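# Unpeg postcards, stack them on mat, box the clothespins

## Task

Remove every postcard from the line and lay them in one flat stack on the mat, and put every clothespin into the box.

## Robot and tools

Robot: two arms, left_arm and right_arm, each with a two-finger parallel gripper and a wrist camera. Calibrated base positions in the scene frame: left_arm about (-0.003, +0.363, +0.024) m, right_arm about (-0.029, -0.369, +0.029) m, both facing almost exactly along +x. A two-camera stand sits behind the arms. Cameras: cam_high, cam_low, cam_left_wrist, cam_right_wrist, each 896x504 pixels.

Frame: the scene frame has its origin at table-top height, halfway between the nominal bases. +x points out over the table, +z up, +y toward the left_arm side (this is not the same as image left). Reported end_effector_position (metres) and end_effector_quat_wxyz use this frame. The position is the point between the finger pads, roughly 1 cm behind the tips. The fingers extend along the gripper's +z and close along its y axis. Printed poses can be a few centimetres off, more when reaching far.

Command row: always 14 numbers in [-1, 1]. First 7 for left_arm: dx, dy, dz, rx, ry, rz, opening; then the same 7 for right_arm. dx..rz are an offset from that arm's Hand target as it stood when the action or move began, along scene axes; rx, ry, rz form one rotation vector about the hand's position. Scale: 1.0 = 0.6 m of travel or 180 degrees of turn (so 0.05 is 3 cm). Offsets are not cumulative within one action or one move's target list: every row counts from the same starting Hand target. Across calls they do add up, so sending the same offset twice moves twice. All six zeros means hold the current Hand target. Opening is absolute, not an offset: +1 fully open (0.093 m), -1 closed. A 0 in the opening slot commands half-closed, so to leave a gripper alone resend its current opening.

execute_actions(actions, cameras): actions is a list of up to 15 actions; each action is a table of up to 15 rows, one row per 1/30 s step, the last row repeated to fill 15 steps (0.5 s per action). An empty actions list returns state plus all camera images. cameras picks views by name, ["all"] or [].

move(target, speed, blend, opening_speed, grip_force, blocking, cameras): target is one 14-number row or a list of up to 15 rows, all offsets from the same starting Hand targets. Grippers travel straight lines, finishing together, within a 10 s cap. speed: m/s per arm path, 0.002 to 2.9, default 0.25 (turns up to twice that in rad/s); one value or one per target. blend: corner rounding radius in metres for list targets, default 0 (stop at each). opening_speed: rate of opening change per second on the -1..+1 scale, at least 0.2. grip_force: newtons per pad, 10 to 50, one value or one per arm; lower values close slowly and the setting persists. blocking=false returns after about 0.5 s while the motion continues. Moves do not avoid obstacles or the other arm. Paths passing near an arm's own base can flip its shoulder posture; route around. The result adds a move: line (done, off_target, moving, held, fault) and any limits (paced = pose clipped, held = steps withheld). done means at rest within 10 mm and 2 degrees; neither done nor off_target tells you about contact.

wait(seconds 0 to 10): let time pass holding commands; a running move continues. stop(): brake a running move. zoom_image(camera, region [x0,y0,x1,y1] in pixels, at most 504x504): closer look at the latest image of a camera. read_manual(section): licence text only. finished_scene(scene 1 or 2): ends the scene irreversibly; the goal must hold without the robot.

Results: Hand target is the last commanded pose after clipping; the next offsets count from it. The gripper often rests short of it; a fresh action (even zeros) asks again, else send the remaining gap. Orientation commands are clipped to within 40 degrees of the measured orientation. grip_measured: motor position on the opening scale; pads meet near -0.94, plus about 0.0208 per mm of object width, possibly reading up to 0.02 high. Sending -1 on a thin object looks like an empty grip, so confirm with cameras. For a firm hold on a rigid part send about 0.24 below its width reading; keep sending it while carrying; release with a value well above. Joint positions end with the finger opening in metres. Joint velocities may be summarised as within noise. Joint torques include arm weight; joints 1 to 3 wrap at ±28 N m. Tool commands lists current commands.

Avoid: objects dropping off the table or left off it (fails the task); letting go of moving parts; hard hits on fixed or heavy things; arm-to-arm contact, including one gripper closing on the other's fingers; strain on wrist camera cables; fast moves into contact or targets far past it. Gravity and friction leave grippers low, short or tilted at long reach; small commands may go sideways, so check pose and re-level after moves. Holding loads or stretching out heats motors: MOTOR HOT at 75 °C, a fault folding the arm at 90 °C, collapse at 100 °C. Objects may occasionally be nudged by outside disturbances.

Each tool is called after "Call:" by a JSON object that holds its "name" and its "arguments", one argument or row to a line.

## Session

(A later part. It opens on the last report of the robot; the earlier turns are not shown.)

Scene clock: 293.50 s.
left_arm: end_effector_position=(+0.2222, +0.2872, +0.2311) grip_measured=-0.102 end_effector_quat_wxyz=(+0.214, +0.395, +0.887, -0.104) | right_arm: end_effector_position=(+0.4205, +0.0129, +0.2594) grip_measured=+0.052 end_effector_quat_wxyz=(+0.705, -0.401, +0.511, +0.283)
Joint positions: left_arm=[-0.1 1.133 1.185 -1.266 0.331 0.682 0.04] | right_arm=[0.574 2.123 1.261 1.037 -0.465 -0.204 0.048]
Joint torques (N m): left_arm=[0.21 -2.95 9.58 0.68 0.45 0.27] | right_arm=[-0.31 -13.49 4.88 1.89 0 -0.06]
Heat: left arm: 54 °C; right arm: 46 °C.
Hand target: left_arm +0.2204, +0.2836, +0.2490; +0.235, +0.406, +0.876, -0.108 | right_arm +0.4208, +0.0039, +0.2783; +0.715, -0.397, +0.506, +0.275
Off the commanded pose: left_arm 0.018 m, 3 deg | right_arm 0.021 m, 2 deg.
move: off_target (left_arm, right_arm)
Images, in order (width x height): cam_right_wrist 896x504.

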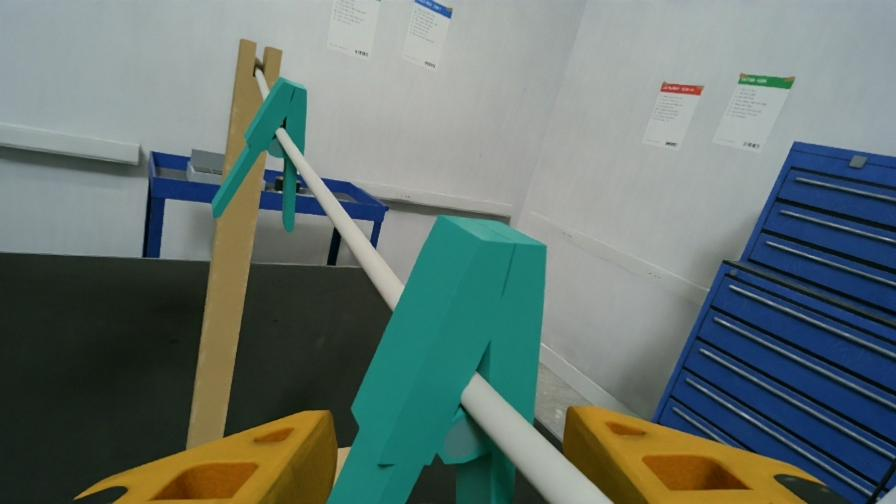

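Call:
{"name": "move", "arguments": {
  "target": [0,0,0,0,0,0,-0.1,0.003,-0.002,0,0,0,0,-0.2],
  "speed": 0.05,
  "opening_speed": 0.6,
  "cameras": ["cam_right_wrist"]
}}

Call:
{"name": "move", "arguments": {
  "target": [0,0,0,0,0,0,-0.1,0,0,0,0,0,0,-0.32],
  "speed": 0.05,
  "opening_speed": 0.6,
  "cameras": ["cam_right_wrist"]
}}

Scene clock: 294.63 s.
left_arm: end_effector_position=(+0.2222, +0.2872, +0.2311) grip_measured=-0.102 end_effector_quat_wxyz=(+0.214, +0.395, +0.887, -0.104) | right_arm: end_effector_position=(+0.4228, +0.0101, +0.2594) grip_measured=-0.198 end_effector_quat_wxyz=(+0.706, -0.400, +0.513, +0.281)
Joint positions: left_arm=[-0.1 1.133 1.185 -1.266 0.331 0.682 0.04] | right_arm=[0.568 2.123 1.261 1.037 -0.465 -0.204 0.036]
Joint torques (N m): left_arm=[0.18 -2.96 9.59 0.68 0.45 0.26] | right_arm=[-0.28 -13.23 5.19 1.87 -0.04 -0.06]
Heat: left arm: 54 °C; right arm: 45 °C.
Hand target: left_arm +0.2204, +0.2836, +0.2490; +0.235, +0.406, +0.876, -0.108 | right_arm +0.4226, +0.0027, +0.2783; +0.715, -0.397, +0.506, +0.275
Off the commanded pose: left_arm 0.018 m, 3 deg | right_arm 0.020 m, 1 deg.
move: off_target (left_arm, right_arm)
Images, in order (width x height): cam_right_wrist 896x504.

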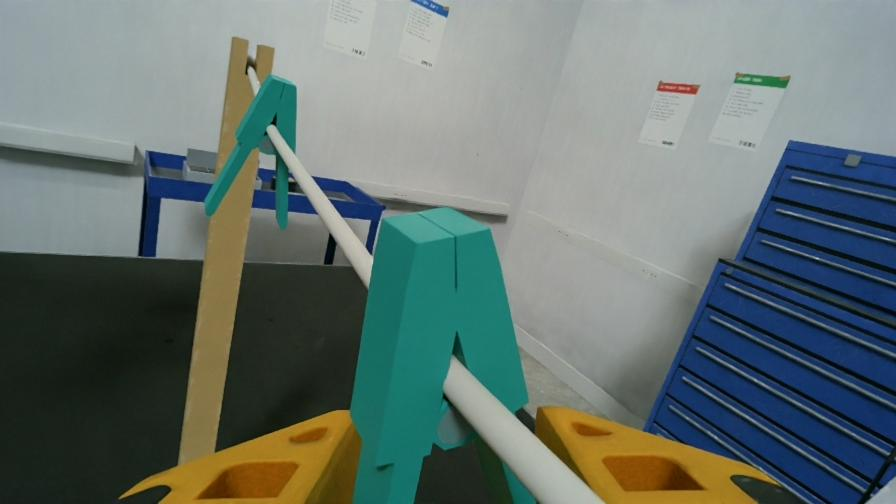

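Scene clock: 295.43 s.
left_arm: end_effector_position=(+0.2222, +0.2872, +0.2311) grip_measured=-0.102 end_effector_quat_wxyz=(+0.214, +0.395, +0.887, -0.104) | right_arm: end_effector_position=(+0.4228, +0.0101, +0.2594) grip_measured=-0.316 end_effector_quat_wxyz=(+0.706, -0.400, +0.513, +0.281)
Joint positions: left_arm=[-0.1 1.133 1.185 -1.266 0.331 0.682 0.04] | right_arm=[0.568 2.123 1.261 1.037 -0.465 -0.204 0.03]
Joint torques (N m): left_arm=[0.18 -2.95 9.58 0.67 0.44 0.27] | right_arm=[-0.27 -13.24 5.22 1.86 -0.04 -0.06]
Heat: left arm: 54 °C; right arm: 45 °C.
Hand target: left_arm +0.2204, +0.2836, +0.2490; +0.235, +0.406, +0.876, -0.108 | right_arm +0.4226, +0.0027, +0.2783; +0.715, -0.397, +0.506, +0.275
Off the commanded pose: left_arm 0.018 m, 3 deg | right_arm 0.020 m, 1 deg.
move: off_target (left_arm, right_arm)
Images, in order (width x height): cam_right_wrist 896x504.

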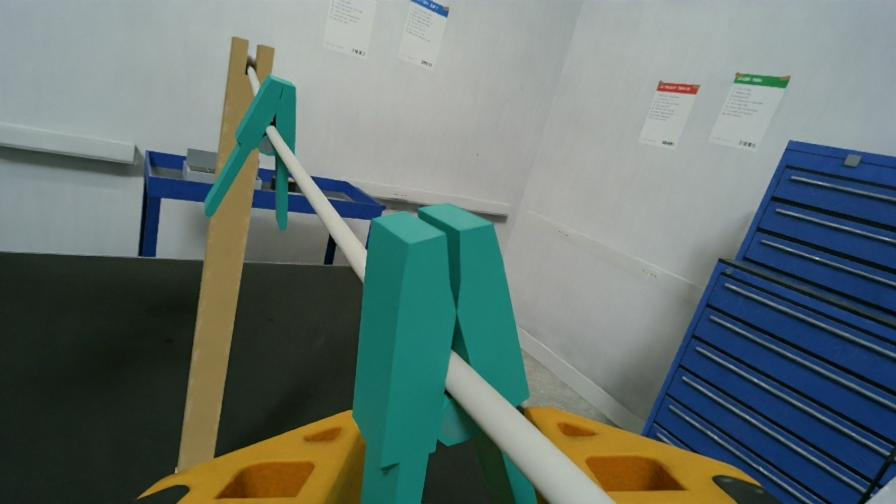

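Call:
{"name": "move", "arguments": {
  "target": [0,0,0,0,0,0,-0.1,0,0,0,0,0,0,-0.42],
  "speed": 0.05,
  "opening_speed": 0.4,
  "cameras": ["cam_right_wrist"]
}}

Scene clock: 316.47 s.
left_arm: end_effector_position=(+0.2222, +0.2872, +0.2311) grip_measured=-0.102 end_effector_quat_wxyz=(+0.214, +0.395, +0.887, -0.104) | right_arm: end_effector_position=(+0.4228, +0.0101, +0.2594) grip_measured=-0.416 end_effector_quat_wxyz=(+0.706, -0.400, +0.513, +0.281)
Joint positions: left_arm=[-0.1 1.133 1.185 -1.266 0.331 0.682 0.04] | right_arm=[0.568 2.123 1.261 1.037 -0.465 -0.204 0.025]
Joint torques (N m): left_arm=[0.21 -2.91 9.62 0.67 0.46 0.26] | right_arm=[-0.27 -13.27 5.22 1.86 -0.05 -0.06]
Heat: left arm: 55 °C; right arm: 44 °C.
Hand target: left_arm +0.2204, +0.2836, +0.2490; +0.235, +0.406, +0.876, -0.108 | right_arm +0.4226, +0.0027, +0.2783; +0.715, -0.397, +0.506, +0.275
Off the commanded pose: left_arm 0.018 m, 3 deg | right_arm 0.020 m, 1 deg.
move: off_target (left_arm, right_arm)
Images, in order (width x height): cam_right_wrist 896x504.

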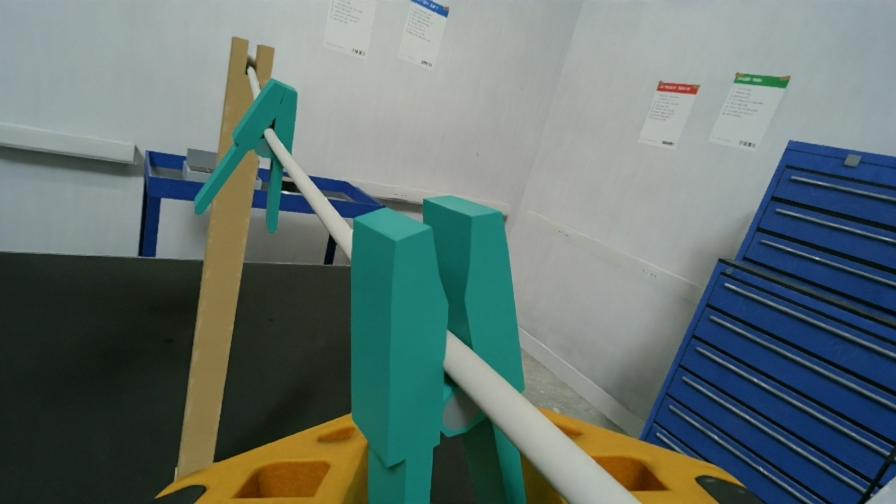

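Call:
{"name": "move", "arguments": {
  "target": [0,0,0,0,0,0,-0.1,0.0,0.01,-0.16,0,0,0,-0.46],
  "speed": 0.1,
  "opening_speed": 0.4,
  "cameras": ["cam_right_wrist"]
}}

Scene clock: 318.23 s.
left_arm: end_effector_position=(+0.2222, +0.2872, +0.2311) grip_measured=-0.102 end_effector_quat_wxyz=(+0.214, +0.395, +0.887, -0.104) | right_arm: end_effector_position=(+0.4213, +0.0102, +0.1717) grip_measured=-0.458 end_effector_quat_wxyz=(+0.703, -0.398, +0.516, +0.284)
Joint positions: left_arm=[-0.1 1.133 1.185 -1.266 0.331 0.682 0.04] | right_arm=[0.569 2.347 1.209 1.308 -0.465 -0.197 0.023]
Joint torques (N m): left_arm=[0.12 -2.95 9.58 0.68 0.45 0.26] | right_arm=[0.59 -11.44 4.67 2.15 0.08 -0.09]
Heat: left arm: 55 °C; right arm: 44 °C.
Hand target: left_arm +0.2204, +0.2836, +0.2490; +0.235, +0.406, +0.876, -0.108 | right_arm +0.4226, +0.0087, +0.1823; +0.715, -0.397, +0.506, +0.275
Off the commanded pose: left_arm 0.018 m, 3 deg | right_arm 0.011 m, 2 deg.
move: off_target (left_arm, right_arm)
Images, in order (width x height): cam_right_wrist 896x504.

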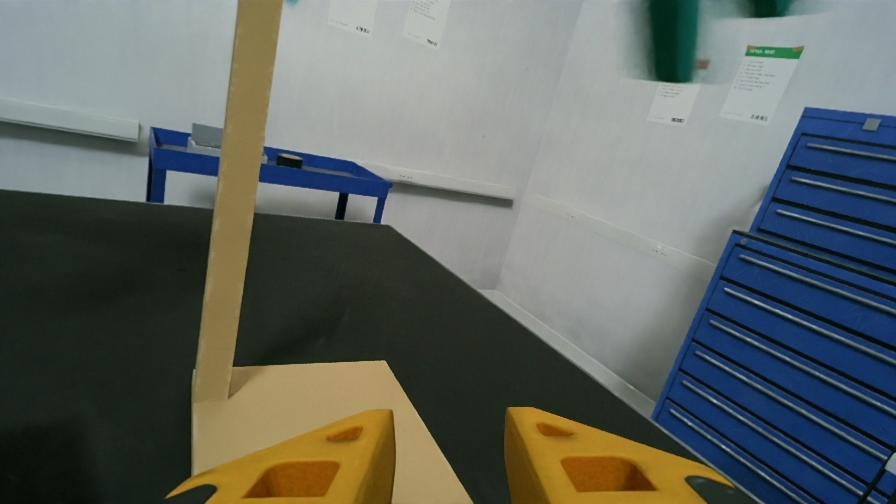

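Call:
{"name": "move", "arguments": {
  "target": [
    [0,0,0,0,0,0,-0.1,-0.08,-0.13,0,0,0,0,1],
    [0,0,0,0,0,0,-0.1,-0.07,-0.09,0.11,0,0,0,1]
  ],
  "speed": 0.15
}}

Call:
{"name": "wait", "arguments": {
  "seconds": 3,
  "cameras": ["cam_right_wrist"]
}}

Scene clock: 321.30 s.
left_arm: end_effector_position=(+0.2222, +0.2872, +0.2311) grip_measured=-0.102 end_effector_quat_wxyz=(+0.214, +0.395, +0.887, -0.104) | right_arm: end_effector_position=(+0.3733, -0.0439, +0.2242) grip_measured=+1.000 end_effector_quat_wxyz=(+0.699, -0.406, +0.514, +0.287)
Joint positions: left_arm=[-0.1 1.133 1.185 -1.266 0.331 0.682 0.04] | right_arm=[0.51 2.011 0.896 1.282 -0.54 -0.194 0.093]
Joint torques (N m): left_arm=[0.23 -2.93 9.59 0.67 0.45 0.26] | right_arm=[0.36 -11.19 7.36 1.66 0.24 0.06]
Heat: left arm: 55 °C; right arm: 45 °C.
Hand target: left_arm +0.2204, +0.2836, +0.2490; +0.235, +0.406, +0.876, -0.108 | right_arm +0.3806, -0.0453, +0.2483; +0.715, -0.397, +0.506, +0.275
Off the commanded pose: left_arm 0.018 m, 3 deg | right_arm 0.025 m, 3 deg.
move: off_target (left_arm, right_arm)

Scene clock: 324.30 s.
left_arm: end_effector_position=(+0.2222, +0.2872, +0.2311) grip_measured=-0.102 end_effector_quat_wxyz=(+0.214, +0.395, +0.887, -0.104) | right_arm: end_effector_position=(+0.3733, -0.0439, +0.2242) grip_measured=+1.000 end_effector_quat_wxyz=(+0.699, -0.406, +0.514, +0.287)
Joint positions: left_arm=[-0.1 1.133 1.185 -1.266 0.331 0.682 0.04] | right_arm=[0.51 2.011 0.896 1.282 -0.54 -0.194 0.093]
Joint torques (N m): left_arm=[0.2 -2.97 9.55 0.69 0.44 0.26] | right_arm=[0.38 -11.21 7.43 1.67 0.23 0.04]
Heat: left arm: 56 °C; right arm: 45 °C.
Hand target: left_arm +0.2204, +0.2836, +0.2490; +0.235, +0.406, +0.876, -0.108 | right_arm +0.3806, -0.0453, +0.2483; +0.715, -0.397, +0.506, +0.275
Tool commands: left_gripper/opening=-0.1 right_gripper/opening=+1.0
Off the commanded pose: left_arm 0.018 m, 3 deg | right_arm 0.025 m, 3 deg.
wait: 3.00 s; at rest by 0.17 s
Images, in order (width x height): cam_right_wrist 896x504.

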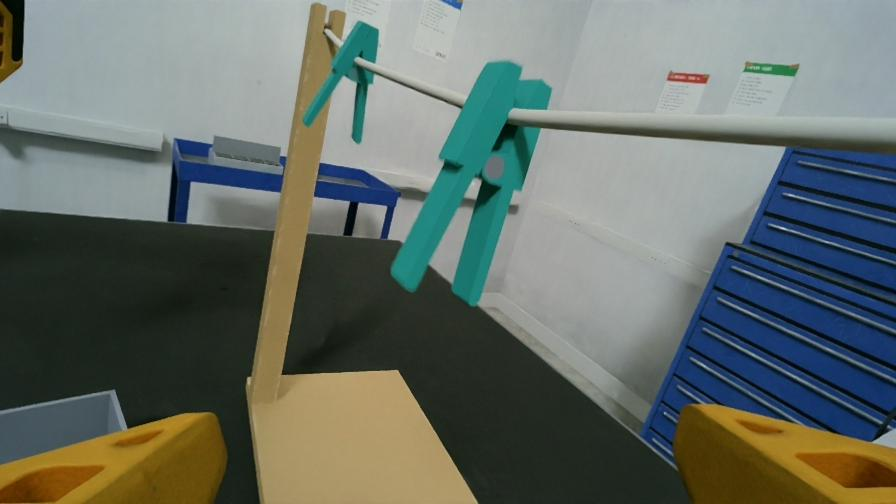

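Call:
{"name": "move", "arguments": {
  "target": [
    [0,0,0,0,0,0,-0.1,0.02,0.025,0.02,0,0,0,1],
    [0,0,0,0,0,0,-0.1,0.034,0.064,0.035,0,0,0,1]
  ],
  "speed": 0.06,
  "cameras": ["cam_right_wrist"]
}}

Scene clock: 326.73 s.
left_arm: end_effector_position=(+0.2222, +0.2872, +0.2311) grip_measured=-0.102 end_effector_quat_wxyz=(+0.214, +0.395, +0.887, -0.104) | right_arm: end_effector_position=(+0.3911, -0.0079, +0.2583) grip_measured=+1.000 end_effector_quat_wxyz=(+0.706, -0.402, +0.506, +0.289)
Joint positions: left_arm=[-0.1 1.133 1.185 -1.266 0.331 0.682 0.04] | right_arm=[0.566 2.026 1.085 1.129 -0.483 -0.195 0.093]
Joint torques (N m): left_arm=[0.16 -2.96 9.58 0.68 0.44 0.27] | right_arm=[0.49 -8.87 8.84 1.69 0.24 -0.09]
Heat: left arm: 56 °C; right arm: 45 °C.
Hand target: left_arm +0.2204, +0.2836, +0.2490; +0.235, +0.406, +0.876, -0.108 | right_arm +0.4010, -0.0069, +0.2693; +0.715, -0.397, +0.506, +0.275
Off the commanded pose: left_arm 0.018 m, 3 deg | right_arm 0.015 m, 2 deg.
move: off_target (left_arm, right_arm)
Images, in order (width x height): cam_right_wrist 896x504.

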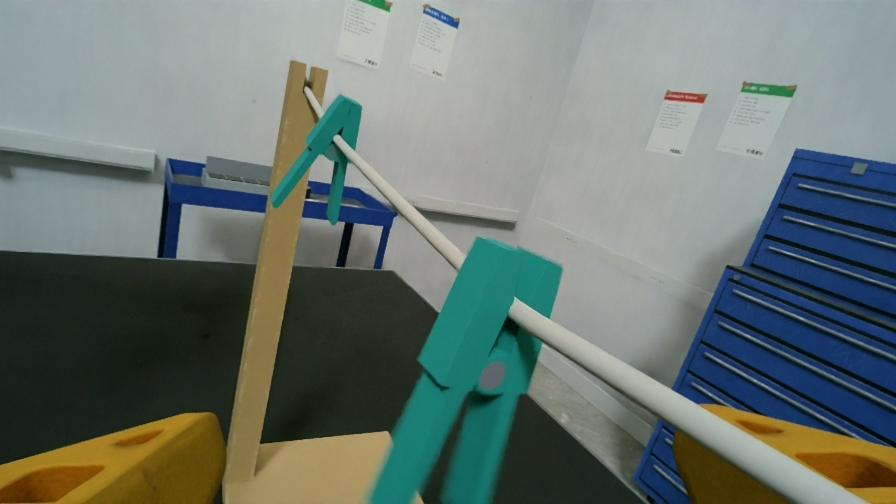

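Call:
{"name": "move", "arguments": {
  "target": [0,0,0,0,0,0,-0.1,0.028,0.016,0.003,0,0,0,0.4],
  "speed": 0.05,
  "opening_speed": 0.6,
  "cameras": ["cam_right_wrist"]
}}

Scene clock: 328.30 s.
left_arm: end_effector_position=(+0.2222, +0.2872, +0.2311) grip_measured=-0.102 end_effector_quat_wxyz=(+0.214, +0.395, +0.887, -0.104) | right_arm: end_effector_position=(+0.4070, +0.0032, +0.2612) grip_measured=+0.402 end_effector_quat_wxyz=(+0.707, -0.403, +0.504, +0.288)
Joint positions: left_arm=[-0.1 1.133 1.185 -1.266 0.331 0.682 0.04] | right_arm=[0.568 2.08 1.183 1.087 -0.483 -0.198 0.065]
Joint torques (N m): left_arm=[0.17 -2.93 9.61 0.68 0.45 0.26] | right_arm=[0.24 -9.32 9.03 1.68 0.22 -0.08]
Heat: left arm: 56 °C; right arm: 44 °C.
Hand target: left_arm +0.2204, +0.2836, +0.2490; +0.235, +0.406, +0.876, -0.108 | right_arm +0.4178, +0.0027, +0.2711; +0.715, -0.397, +0.506, +0.275
Off the commanded pose: left_arm 0.018 m, 3 deg | right_arm 0.015 m, 2 deg.
move: off_target (left_arm, right_arm)
Images, in order (width x height): cam_right_wrist 896x504.

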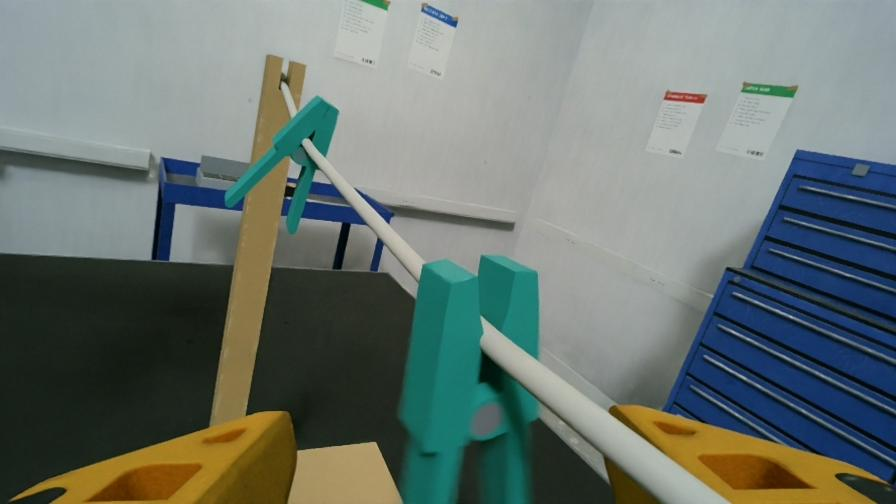

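Call:
{"name": "move", "arguments": {
  "target": [0,0,0,0,0,0,-0.1,0.014,0.003,0.0,0,0,0,-0.1],
  "speed": 0.05,
  "opening_speed": 0.6,
  "cameras": ["cam_right_wrist"]
}}

Scene clock: 329.73 s.
left_arm: end_effector_position=(+0.2222, +0.2872, +0.2311) grip_measured=-0.102 end_effector_quat_wxyz=(+0.214, +0.395, +0.887, -0.104) | right_arm: end_effector_position=(+0.4138, +0.0076, +0.2602) grip_measured=-0.098 end_effector_quat_wxyz=(+0.708, -0.404, +0.504, +0.287)
Joint positions: left_arm=[-0.1 1.133 1.185 -1.266 0.331 0.682 0.04] | right_arm=[0.568 2.106 1.223 1.072 -0.483 -0.203 0.041]
Joint torques (N m): left_arm=[0.17 -2.93 9.61 0.68 0.46 0.25] | right_arm=[-0.23 -9.47 9.14 1.69 0.15 -0.06]
Heat: left arm: 56 °C; right arm: 44 °C.
Hand target: left_arm +0.2204, +0.2836, +0.2490; +0.235, +0.406, +0.876, -0.108 | right_arm +0.4262, +0.0045, +0.2711; +0.715, -0.397, +0.506, +0.275
Off the commanded pose: left_arm 0.018 m, 3 deg | right_arm 0.017 m, 2 deg.
move: off_target (left_arm, right_arm)
Images, in order (width x height): cam_right_wrist 896x504.

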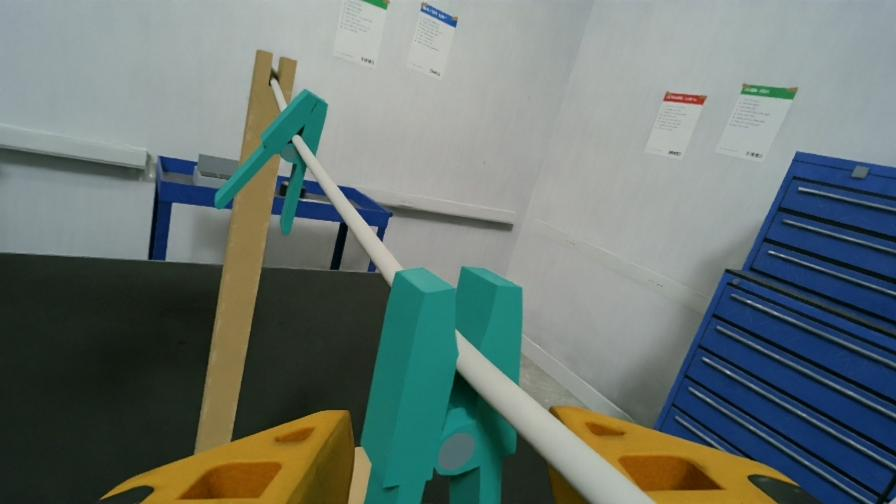

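Call:
{"name": "move", "arguments": {
  "target": [0,0,0,0,0,0,-0.1,0,0,-0.02,0,0,0,-0.2],
  "speed": 0.03,
  "opening_speed": 0.6,
  "cameras": ["cam_right_wrist"]
}}

Scene clock: 330.93 s.
left_arm: end_effector_position=(+0.2222, +0.2872, +0.2311) grip_measured=-0.102 end_effector_quat_wxyz=(+0.214, +0.395, +0.887, -0.104) | right_arm: end_effector_position=(+0.4164, +0.0092, +0.2448) grip_measured=-0.198 end_effector_quat_wxyz=(+0.699, -0.406, +0.514, +0.287)
Joint positions: left_arm=[-0.1 1.133 1.185 -1.266 0.331 0.682 0.04] | right_arm=[0.568 2.134 1.223 1.072 -0.483 -0.204 0.036]
Joint torques (N m): left_arm=[0.18 -2.95 9.57 0.68 0.44 0.27] | right_arm=[-0.2 -9.81 7.9 2.09 0.13 -0.06]
Heat: left arm: 56 °C; right arm: 44 °C.
Hand target: left_arm +0.2204, +0.2836, +0.2490; +0.235, +0.406, +0.876, -0.108 | right_arm +0.4262, +0.0045, +0.2591; +0.715, -0.397, +0.506, +0.275
Off the commanded pose: left_arm 0.018 m, 3 deg | right_arm 0.018 m, 3 deg.
move: off_target (left_arm, right_arm)
Images, in order (width x height): cam_right_wrist 896x504.

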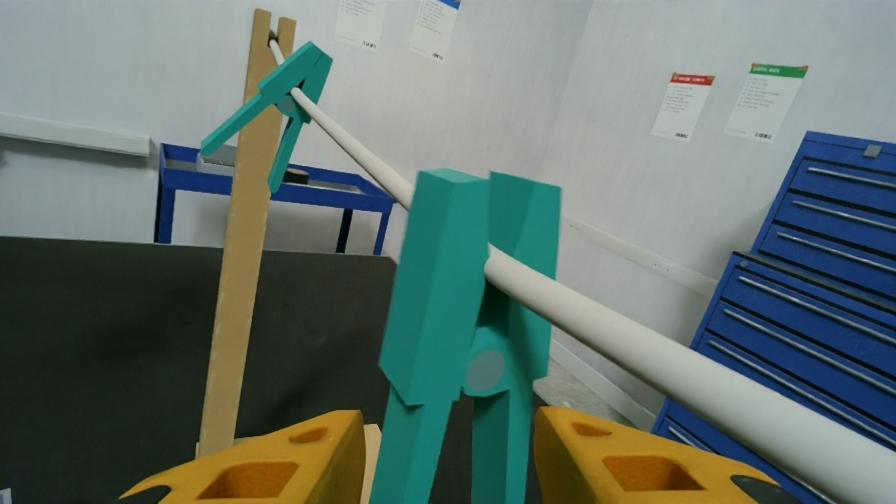

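Perfect grip position. Close.

Call:
{"name": "move", "arguments": {
  "target": [0,0,0,0,0,0,-0.1,0.004,-0.002,0,0,0,0,-0.42],
  "speed": 0.03,
  "opening_speed": 0.6,
  "cameras": ["cam_right_wrist"]
}}

Call:
{"name": "move", "arguments": {
  "target": [0,0,0,0,0,0,-0.1,0,0,0,0,0,0,-0.56],
  "speed": 0.03,
  "opening_speed": 0.6,
  "cameras": ["cam_right_wrist"]
}}

Scene clock: 332.03 s.
left_arm: end_effector_position=(+0.2222, +0.2872, +0.2311) grip_measured=-0.102 end_effector_quat_wxyz=(+0.214, +0.395, +0.887, -0.104) | right_arm: end_effector_position=(+0.4181, +0.0072, +0.2448) grip_measured=-0.417 end_effector_quat_wxyz=(+0.700, -0.405, +0.515, +0.285)
Joint positions: left_arm=[-0.1 1.133 1.185 -1.266 0.331 0.682 0.04] | right_arm=[0.563 2.134 1.223 1.072 -0.483 -0.204 0.025]
Joint torques (N m): left_arm=[0.2 -2.91 9.55 0.68 0.46 0.27] | right_arm=[-0.27 -9.47 8.54 2.06 0.08 -0.05]
Heat: left arm: 56 °C; right arm: 44 °C.
Hand target: left_arm +0.2204, +0.2836, +0.2490; +0.235, +0.406, +0.876, -0.108 | right_arm +0.4286, +0.0033, +0.2591; +0.715, -0.397, +0.506, +0.275
Off the commanded pose: left_arm 0.018 m, 3 deg | right_arm 0.018 m, 3 deg.
move: off_target (left_arm, right_arm)
Images, in order (width x height): cam_right_wrist 896x504.

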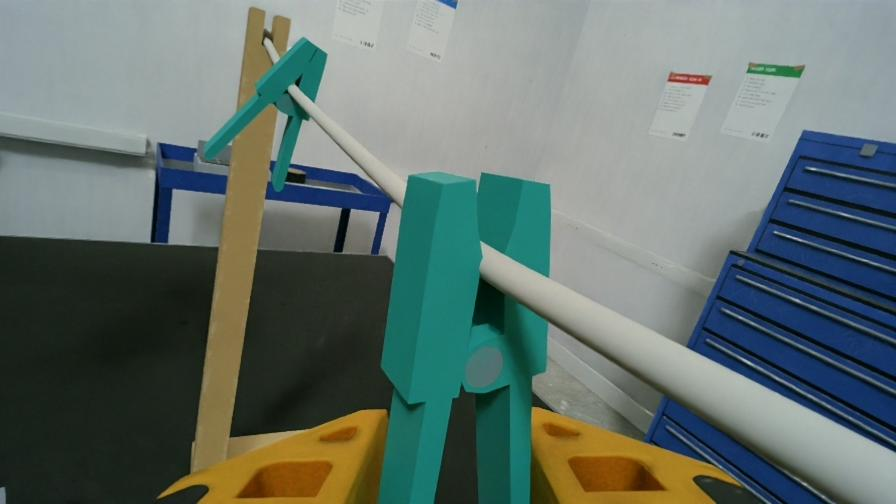

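Scene clock: 332.83 s.
left_arm: end_effector_position=(+0.2222, +0.2872, +0.2311) grip_measured=-0.102 end_effector_quat_wxyz=(+0.214, +0.395, +0.887, -0.104) | right_arm: end_effector_position=(+0.4181, +0.0072, +0.2448) grip_measured=-0.554 end_effector_quat_wxyz=(+0.700, -0.405, +0.515, +0.285)
Joint positions: left_arm=[-0.1 1.133 1.185 -1.266 0.331 0.682 0.04] | right_arm=[0.563 2.134 1.223 1.072 -0.483 -0.204 0.019]
Joint torques (N m): left_arm=[0.21 -2.95 9.58 0.67 0.46 0.27] | right_arm=[-0.29 -9.43 8.5 2.07 0.1 -0.05]
Heat: left arm: 56 °C; right arm: 44 °C.
Hand target: left_arm +0.2204, +0.2836, +0.2490; +0.235, +0.406, +0.876, -0.108 | right_arm +0.4286, +0.0033, +0.2591; +0.715, -0.397, +0.506, +0.275
Off the commanded pose: left_arm 0.018 m, 3 deg | right_arm 0.018 m, 3 deg.
move: off_target (left_arm, right_arm)
Images, in order (width x height): cam_right_wrist 896x504.

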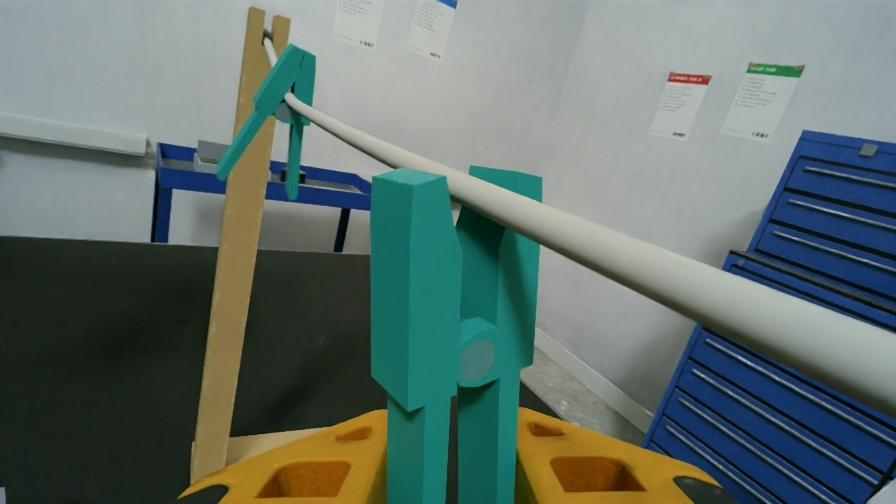

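Line popped free; pin held. Squeeze a bit lighter? Keep; lower slowly.

Call:
{"name": "move", "arguments": {
  "target": [0,0,0,0,0,0,-0.1,0,0,-0.08,0,0,0,-0.58],
  "speed": 0.08,
  "cameras": ["cam_right_wrist"]
}}

Scene clock: 334.37 s.
left_arm: end_effector_position=(+0.2222, +0.2872, +0.2311) grip_measured=-0.102 end_effector_quat_wxyz=(+0.214, +0.395, +0.887, -0.104) | right_arm: end_effector_position=(+0.4240, +0.0109, +0.1925) grip_measured=-0.574 end_effector_quat_wxyz=(+0.685, -0.408, +0.531, +0.287)
Joint positions: left_arm=[-0.1 1.133 1.185 -1.266 0.331 0.682 0.04] | right_arm=[0.563 2.258 1.223 1.152 -0.483 -0.204 0.018]
Joint torques (N m): left_arm=[0.16 -2.91 9.63 0.69 0.45 0.25] | right_arm=[-0.35 -10.36 5.07 2.78 0.07 -0.07]
Heat: left arm: 56 °C; right arm: 44 °C.
Hand target: left_arm +0.2204, +0.2836, +0.2490; +0.235, +0.406, +0.876, -0.108 | right_arm +0.4286, +0.0033, +0.2111; +0.715, -0.397, +0.506, +0.275
Off the commanded pose: left_arm 0.018 m, 3 deg | right_arm 0.021 m, 5 deg.
move: off_target (left_arm, right_arm)
Images, in order (width x height): cam_right_wrist 896x504.

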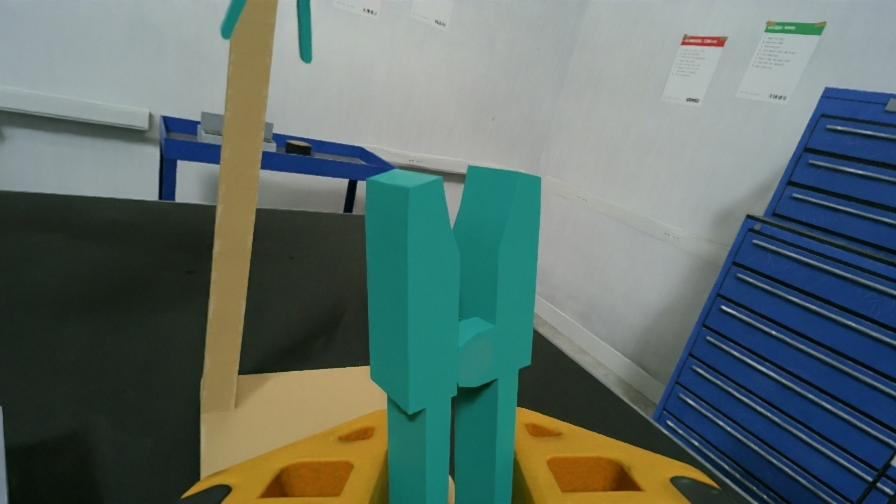

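Call:
{"name": "move", "arguments": {
  "target": [
    [-0.04,0.18,0.02,0,0,0,-0.1,-0.231,-0.055,0,0,0,0,-0.58],
    [-0.04,0.18,0.02,0,0,0,-0.1,-0.323,0.095,0.03,-0.239,0.284,-0.0825,-0.58]
  ],
  "speed": 0.15,
  "cameras": ["cam_high","cam_right_wrist"]
}}

Scene clock: 341.33 s.
left_arm: end_effector_position=(+0.1953, +0.3957, +0.2462) grip_measured=-0.102 end_effector_quat_wxyz=(+0.230, +0.385, +0.890, -0.082) | right_arm: end_effector_position=(+0.2328, +0.0590, +0.2147) grip_measured=-0.574 end_effector_quat_wxyz=(+0.262, -0.415, +0.862, +0.128)
Joint positions: left_arm=[0.55 1.171 1.282 -1.542 0.475 1.339 0.04] | right_arm=[1.048 1.945 1.815 -0.853 0.083 0.127 0.018]
Joint torques (N m): left_arm=[0.18 -2.36 8.43 0.28 0.65 0.27] | right_arm=[0.64 -8.87 9.95 1.29 0.16 0.16]
Heat: left arm: 55 °C; right arm: 44 °C.
Hand target: left_arm +0.1964, +0.3916, +0.2610; +0.235, +0.406, +0.876, -0.108 | right_arm +0.2348, +0.0603, +0.2291; +0.272, -0.404, +0.864, +0.128
Off the commanded pose: left_arm 0.015 m, 4 deg | right_arm 0.015 m, 2 deg.
joint sent to its limit (left arm) — joint 4 (wrist pitch), lower limit. The joint targets are off in position and orientation.
move: off_target (left_arm, right_arm)
Images, in order (width x height): cam_high 896x504, cam_right_wrist 896x504.

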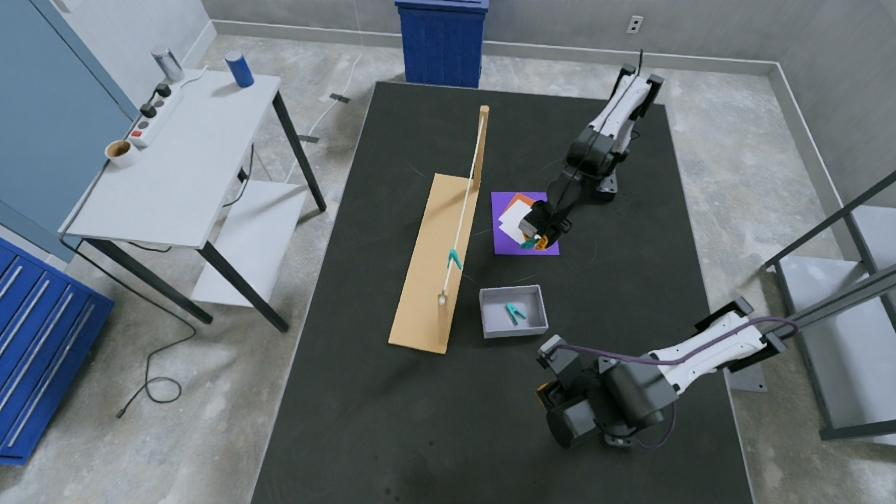

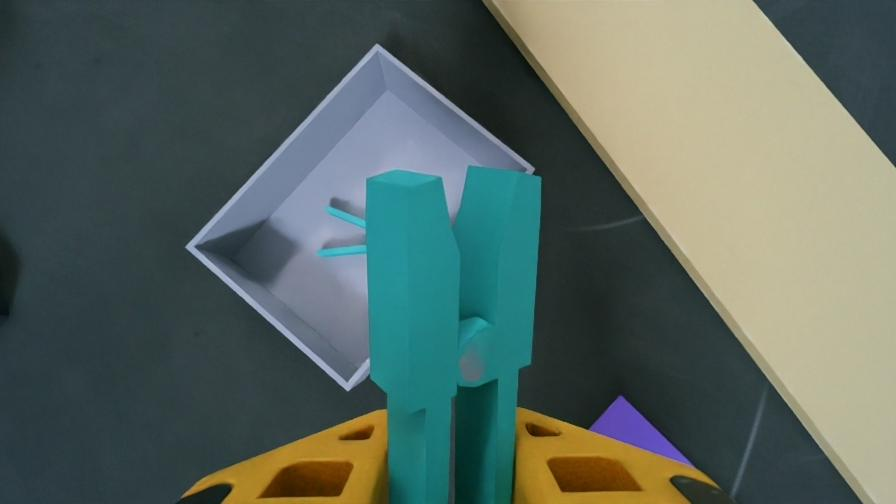

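Call:
{"name": "move", "arguments": {
  "target": [
    [0,0,0,0,0,0,-0.1,0.029,0.143,0,0,0,0,-0.58],
    [0,0,0,0,0,0,-0.1,0.029,0.143,-0.17,0,0,0,-0.58]
  ],
  "speed": 0.15,
  "cameras": ["cam_right_wrist"]
}}

Scene clock: 345.13 s.
left_arm: end_effector_position=(+0.1953, +0.3957, +0.2462) grip_measured=-0.102 end_effector_quat_wxyz=(+0.230, +0.385, +0.890, -0.082) | right_arm: end_effector_position=(+0.2409, +0.1368, +0.0895) grip_measured=-0.574 end_effector_quat_wxyz=(+0.224, -0.425, +0.871, +0.103)
Joint positions: left_arm=[0.55 1.171 1.282 -1.542 0.475 1.339 0.04] | right_arm=[1.111 2.367 2.03 -0.746 0.109 0.178 0.018]
Joint torques (N m): left_arm=[0.12 -2.41 8.46 0.27 0.66 0.3] | right_arm=[0.32 -16.42 5.52 1.95 0.24 0.14]
Heat: left arm: 54 °C; right arm: 44 °C.
Hand target: left_arm +0.1964, +0.3916, +0.2610; +0.235, +0.406, +0.876, -0.108 | right_arm +0.2522, +0.1461, +0.1271; +0.272, -0.404, +0.864, +0.128
Off the commanded pose: left_arm 0.015 m, 4 deg | right_arm 0.040 m, 7 deg.
joint sent to its limit (left arm) — joint 4 (wrist pitch), lower limit. The joint targets are off in position and orientation.
move: off_target (left_arm, right_arm)
Images, in order (width x height): cam_right_wrist 896x504.

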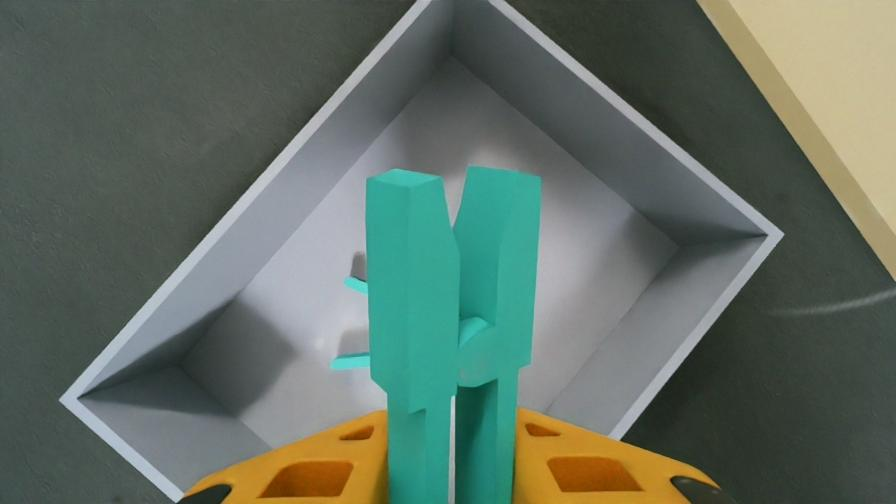

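Call:
{"name": "move", "arguments": {
  "target": [
    [0,0,0,0,0,0,-0.1,0.025,0.035,0,0,0,0,-0.58],
    [0,0,0,0,0,0,-0.1,0.025,0.035,-0.05,0,0,0,-0.58]
  ],
  "speed": 0.08,
  "cameras": ["cam_right_wrist","cam_high"]
}}

Call:
{"name": "zoom_image", "arguments": {
  "camera": "cam_high",
  "region": [460, 180, 600, 350]
}}

Scene clock: 347.47 s.
left_arm: end_effector_position=(+0.1953, +0.3957, +0.2462) grip_measured=-0.102 end_effector_quat_wxyz=(+0.230, +0.385, +0.890, -0.082) | right_arm: end_effector_position=(+0.2533, +0.1619, +0.0884) grip_measured=-0.574 end_effector_quat_wxyz=(+0.244, -0.421, +0.866, +0.118)
Joint positions: left_arm=[0.55 1.171 1.282 -1.542 0.475 1.339 0.04] | right_arm=[1.111 2.459 2.165 -0.737 0.109 0.178 0.018]
Joint torques (N m): left_arm=[0.13 -2.35 8.44 0.27 0.66 0.29] | right_arm=[-0.27 -12.68 5.46 2.03 0.21 0.09]
Heat: left arm: 54 °C; right arm: 44 °C.
Hand target: left_arm +0.1964, +0.3916, +0.2610; +0.235, +0.406, +0.876, -0.108 | right_arm +0.2672, +0.1671, +0.0971; +0.272, -0.404, +0.864, +0.128
Off the commanded pose: left_arm 0.015 m, 4 deg | right_arm 0.017 m, 4 deg.
joint sent to its limit (left arm) — joint 4 (wrist pitch), lower limit. The joint targets are off in position and orientation.
move: off_target (left_arm, right_arm)
Images, in order (width x height): cam_high 896x504, cam_right_wrist 896x504.

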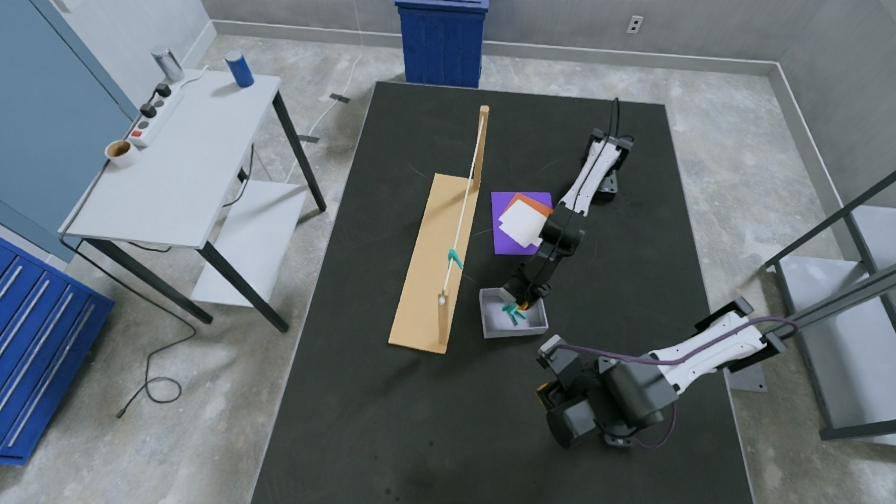

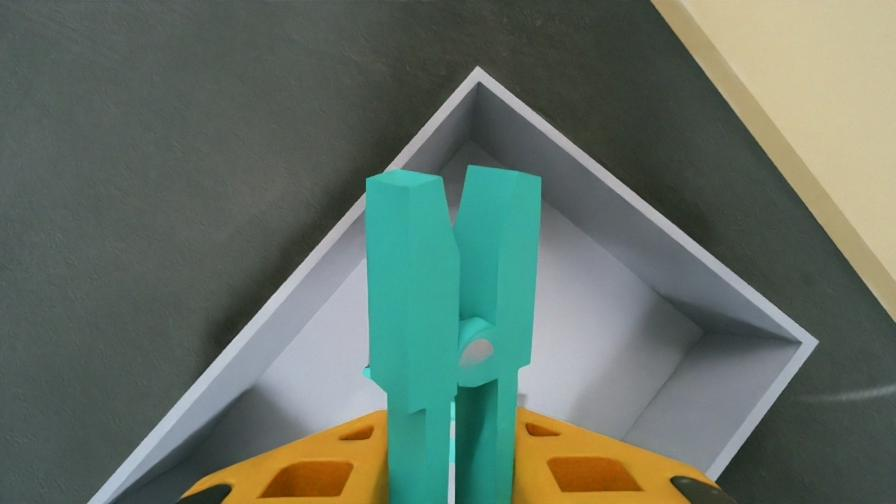

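Scaled by 2.965 from the camera's 896x504 image, which has a finer 1280x720 frame.

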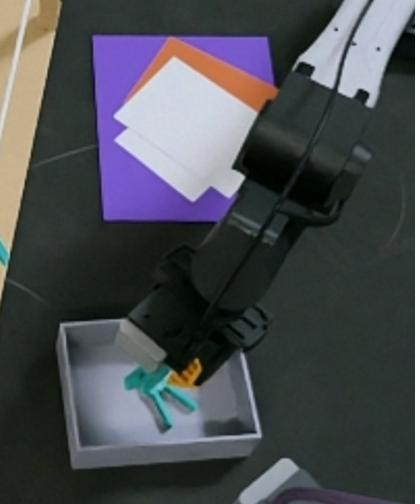

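Call:
{"name": "move", "arguments": {
  "target": [0,0,0,0,0,0,-0.1,-0.008,-0.015,-0.05,0,0,0,-0.58],
  "speed": 0.05,
  "cameras": ["cam_right_wrist"]
}}

Scene clock: 349.07 s.
left_arm: end_effector_position=(+0.1953, +0.3957, +0.2462) grip_measured=-0.102 end_effector_quat_wxyz=(+0.230, +0.385, +0.890, -0.082) | right_arm: end_effector_position=(+0.2474, +0.1500, +0.0398) grip_measured=-0.574 end_effector_quat_wxyz=(+0.232, -0.424, +0.869, +0.109)
Joint positions: left_arm=[0.55 1.171 1.282 -1.542 0.475 1.339 0.04] | right_arm=[1.111 2.459 1.985 -0.589 0.109 0.178 0.018]
Joint torques (N m): left_arm=[0.14 -2.37 8.44 0.27 0.65 0.29] | right_arm=[-0.29 -15.38 5.18 2 0.2 0.08]
Heat: left arm: 54 °C; right arm: 45 °C.
Hand target: left_arm +0.1964, +0.3916, +0.2610; +0.235, +0.406, +0.876, -0.108 | right_arm +0.2624, +0.1581, +0.0671; +0.272, -0.404, +0.864, +0.128
Off the commanded pose: left_arm 0.015 m, 4 deg | right_arm 0.032 m, 6 deg.
joint sent to its limit (left arm) — joint 4 (wrist pitch), lower limit. The joint targets are off in position and orientation.
move: off_target (left_arm, right_arm)
Images, in order (width x height): cam_right_wrist 896x504.

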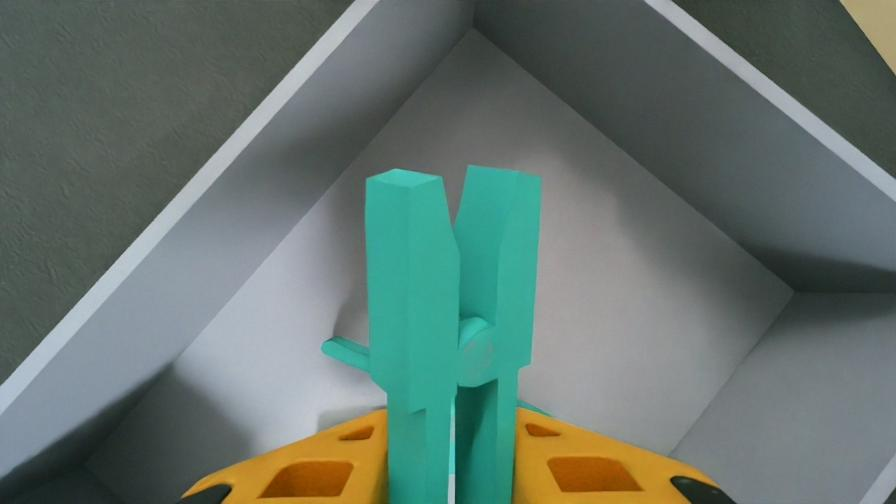

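Call:
{"name": "move", "arguments": {
  "target": [0,0,0,0,0,0,-0.1,0,0,0,0,0,0,-0.1],
  "speed": 0.05,
  "opening_speed": 0.4,
  "cameras": ["cam_right_wrist"]
}}

Scene clock: 350.87 s.
left_arm: end_effector_position=(+0.1953, +0.3957, +0.2462) grip_measured=-0.102 end_effector_quat_wxyz=(+0.230, +0.385, +0.890, -0.082) | right_arm: end_effector_position=(+0.2480, +0.1512, +0.0405) grip_measured=-0.103 end_effector_quat_wxyz=(+0.234, -0.423, +0.868, +0.110)
Joint positions: left_arm=[0.55 1.171 1.282 -1.542 0.475 1.339 0.04] | right_arm=[1.111 2.459 1.985 -0.583 0.109 0.178 0.04]
Joint torques (N m): left_arm=[0.14 -2.39 8.49 0.28 0.64 0.28] | right_arm=[-0.24 -15.35 5.23 1.95 0.2 0.08]
Heat: left arm: 53 °C; right arm: 46 °C.
Hand target: left_arm +0.1964, +0.3916, +0.2610; +0.235, +0.406, +0.876, -0.108 | right_arm +0.2624, +0.1581, +0.0671; +0.272, -0.404, +0.864, +0.128
Off the commanded pose: left_arm 0.015 m, 4 deg | right_arm 0.031 m, 5 deg.
joint sent to its limit (left arm) — joint 4 (wrist pitch), lower limit. The joint targets are off in position and orientation.
move: off_target (left_arm, right_arm)
Images, in order (width x height): cam_right_wrist 896x504.

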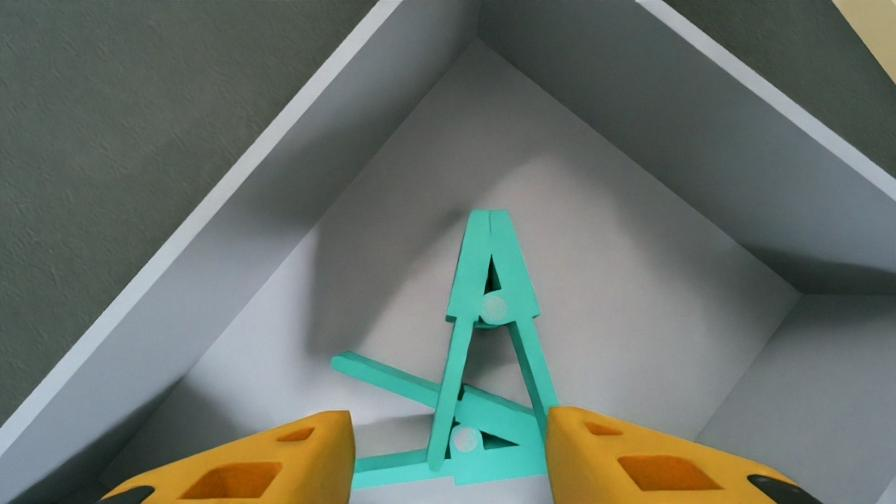

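Call:
{"name": "move", "arguments": {
  "target": [
    [0,0,0,0,0,0,-0.1,0,0,0.2,0,0,0,-0.1],
    [0,0,0,0,0,0,-0.1,0,-0.12,0.25,0,0,0,1]
  ],
  "speed": 0.12,
  "blend": 0.02
}}

Call:
{"name": "move", "arguments": {
  "target": [0,0,0,0,0,0,-0.1,0.12,0,0.0,0.239,-0.284,0.0825,1],
  "speed": 0.15,
  "cameras": ["cam_right_wrist","cam_high"]
}}

Call:
{"name": "zoom_image", "arguments": {
  "camera": "cam_high",
  "region": [420, 90, 600, 350]
}}

Scene clock: 354.87 s.
left_arm: end_effector_position=(+0.1953, +0.3957, +0.2462) grip_measured=-0.102 end_effector_quat_wxyz=(+0.230, +0.385, +0.890, -0.082) | right_arm: end_effector_position=(+0.2654, +0.0836, +0.1925) grip_measured=+1.000 end_effector_quat_wxyz=(+0.250, -0.401, +0.875, +0.107)
Joint positions: left_arm=[0.55 1.171 1.282 -1.542 0.475 1.339 0.04] | right_arm=[1.023 2.152 2.056 -0.932 0.1 0.139 0.093]
Joint torques (N m): left_arm=[0.13 -2.39 8.46 0.28 0.66 0.28] | right_arm=[0.18 -14.19 5.16 1.72 -0.13 -0.11]
Heat: left arm: 53 °C; right arm: 47 °C.
Hand target: left_arm +0.1964, +0.3916, +0.2610; +0.235, +0.406, +0.876, -0.108 | right_arm +0.2624, +0.0861, +0.2171; +0.272, -0.404, +0.864, +0.128
Off the commanded pose: left_arm 0.015 m, 4 deg | right_arm 0.025 m, 4 deg.
joint sent to its limit (left arm) — joint 4 (wrist pitch), lower limit. The joint targets are off in position and orientation.
move: off_target (left_arm, right_arm); target 2's new opening was sent with right_arm's hand 0.025 m and 4 deg from that target

Scene clock: 359.93 s.
left_arm: end_effector_position=(+0.1953, +0.3957, +0.2462) grip_measured=-0.102 end_effector_quat_wxyz=(+0.230, +0.385, +0.890, -0.082) | right_arm: end_effector_position=(+0.3344, +0.0840, +0.1912) grip_measured=+1.000 end_effector_quat_wxyz=(+0.684, -0.408, +0.541, +0.269)
Joint positions: left_arm=[0.55 1.171 1.282 -1.542 0.475 1.339 0.04] | right_arm=[0.842 2.183 1.106 1.159 -0.175 -0.257 0.093]
Joint torques (N m): left_arm=[0.14 -2.37 8.42 0.27 0.66 0.31] | right_arm=[-0.21 -9.61 6.69 2.9 -0.17 -0.11]
Heat: left arm: 53 °C; right arm: 47 °C.
Hand target: left_arm +0.1964, +0.3916, +0.2610; +0.235, +0.406, +0.876, -0.108 | right_arm +0.3344, +0.0861, +0.2171; +0.715, -0.397, +0.506, +0.275
Off the commanded pose: left_arm 0.015 m, 4 deg | right_arm 0.026 m, 6 deg.
joint sent to its limit (left arm) — joint 4 (wrist pitch), lower limit. The joint targets are off in position and orientation.
move: off_target (left_arm, right_arm)
Images, in order (width x height): cam_high 896x504, cam_right_wrist 896x504.

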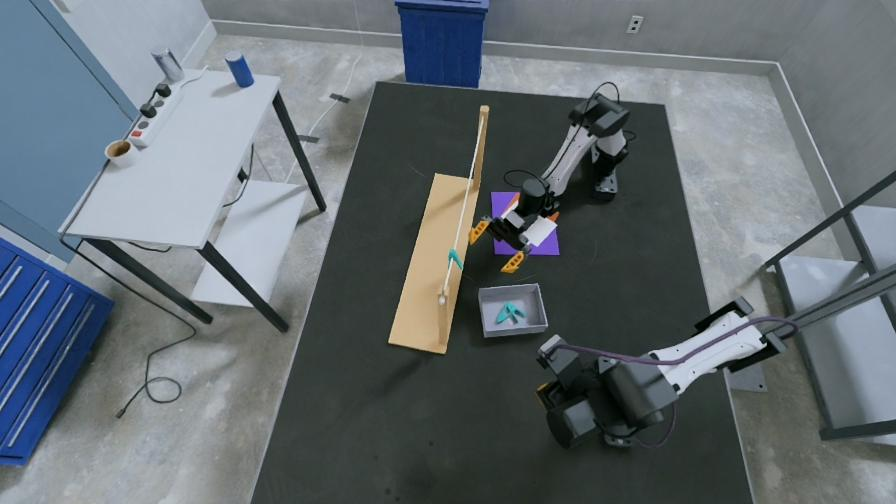

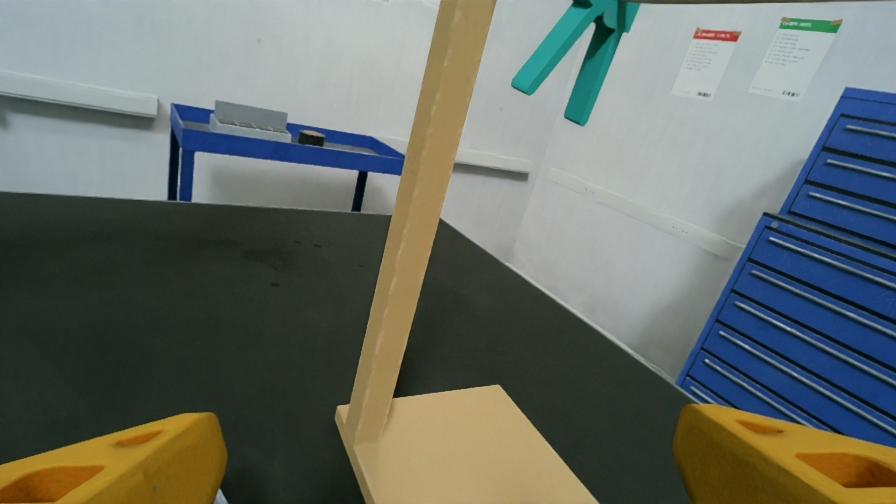

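Scaled by 1.938 from the camera's 896x504 image, which has a finer 1280x720 frame.

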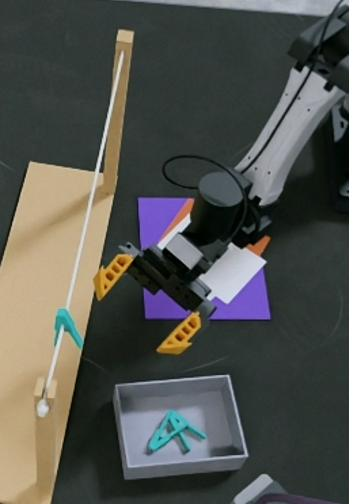

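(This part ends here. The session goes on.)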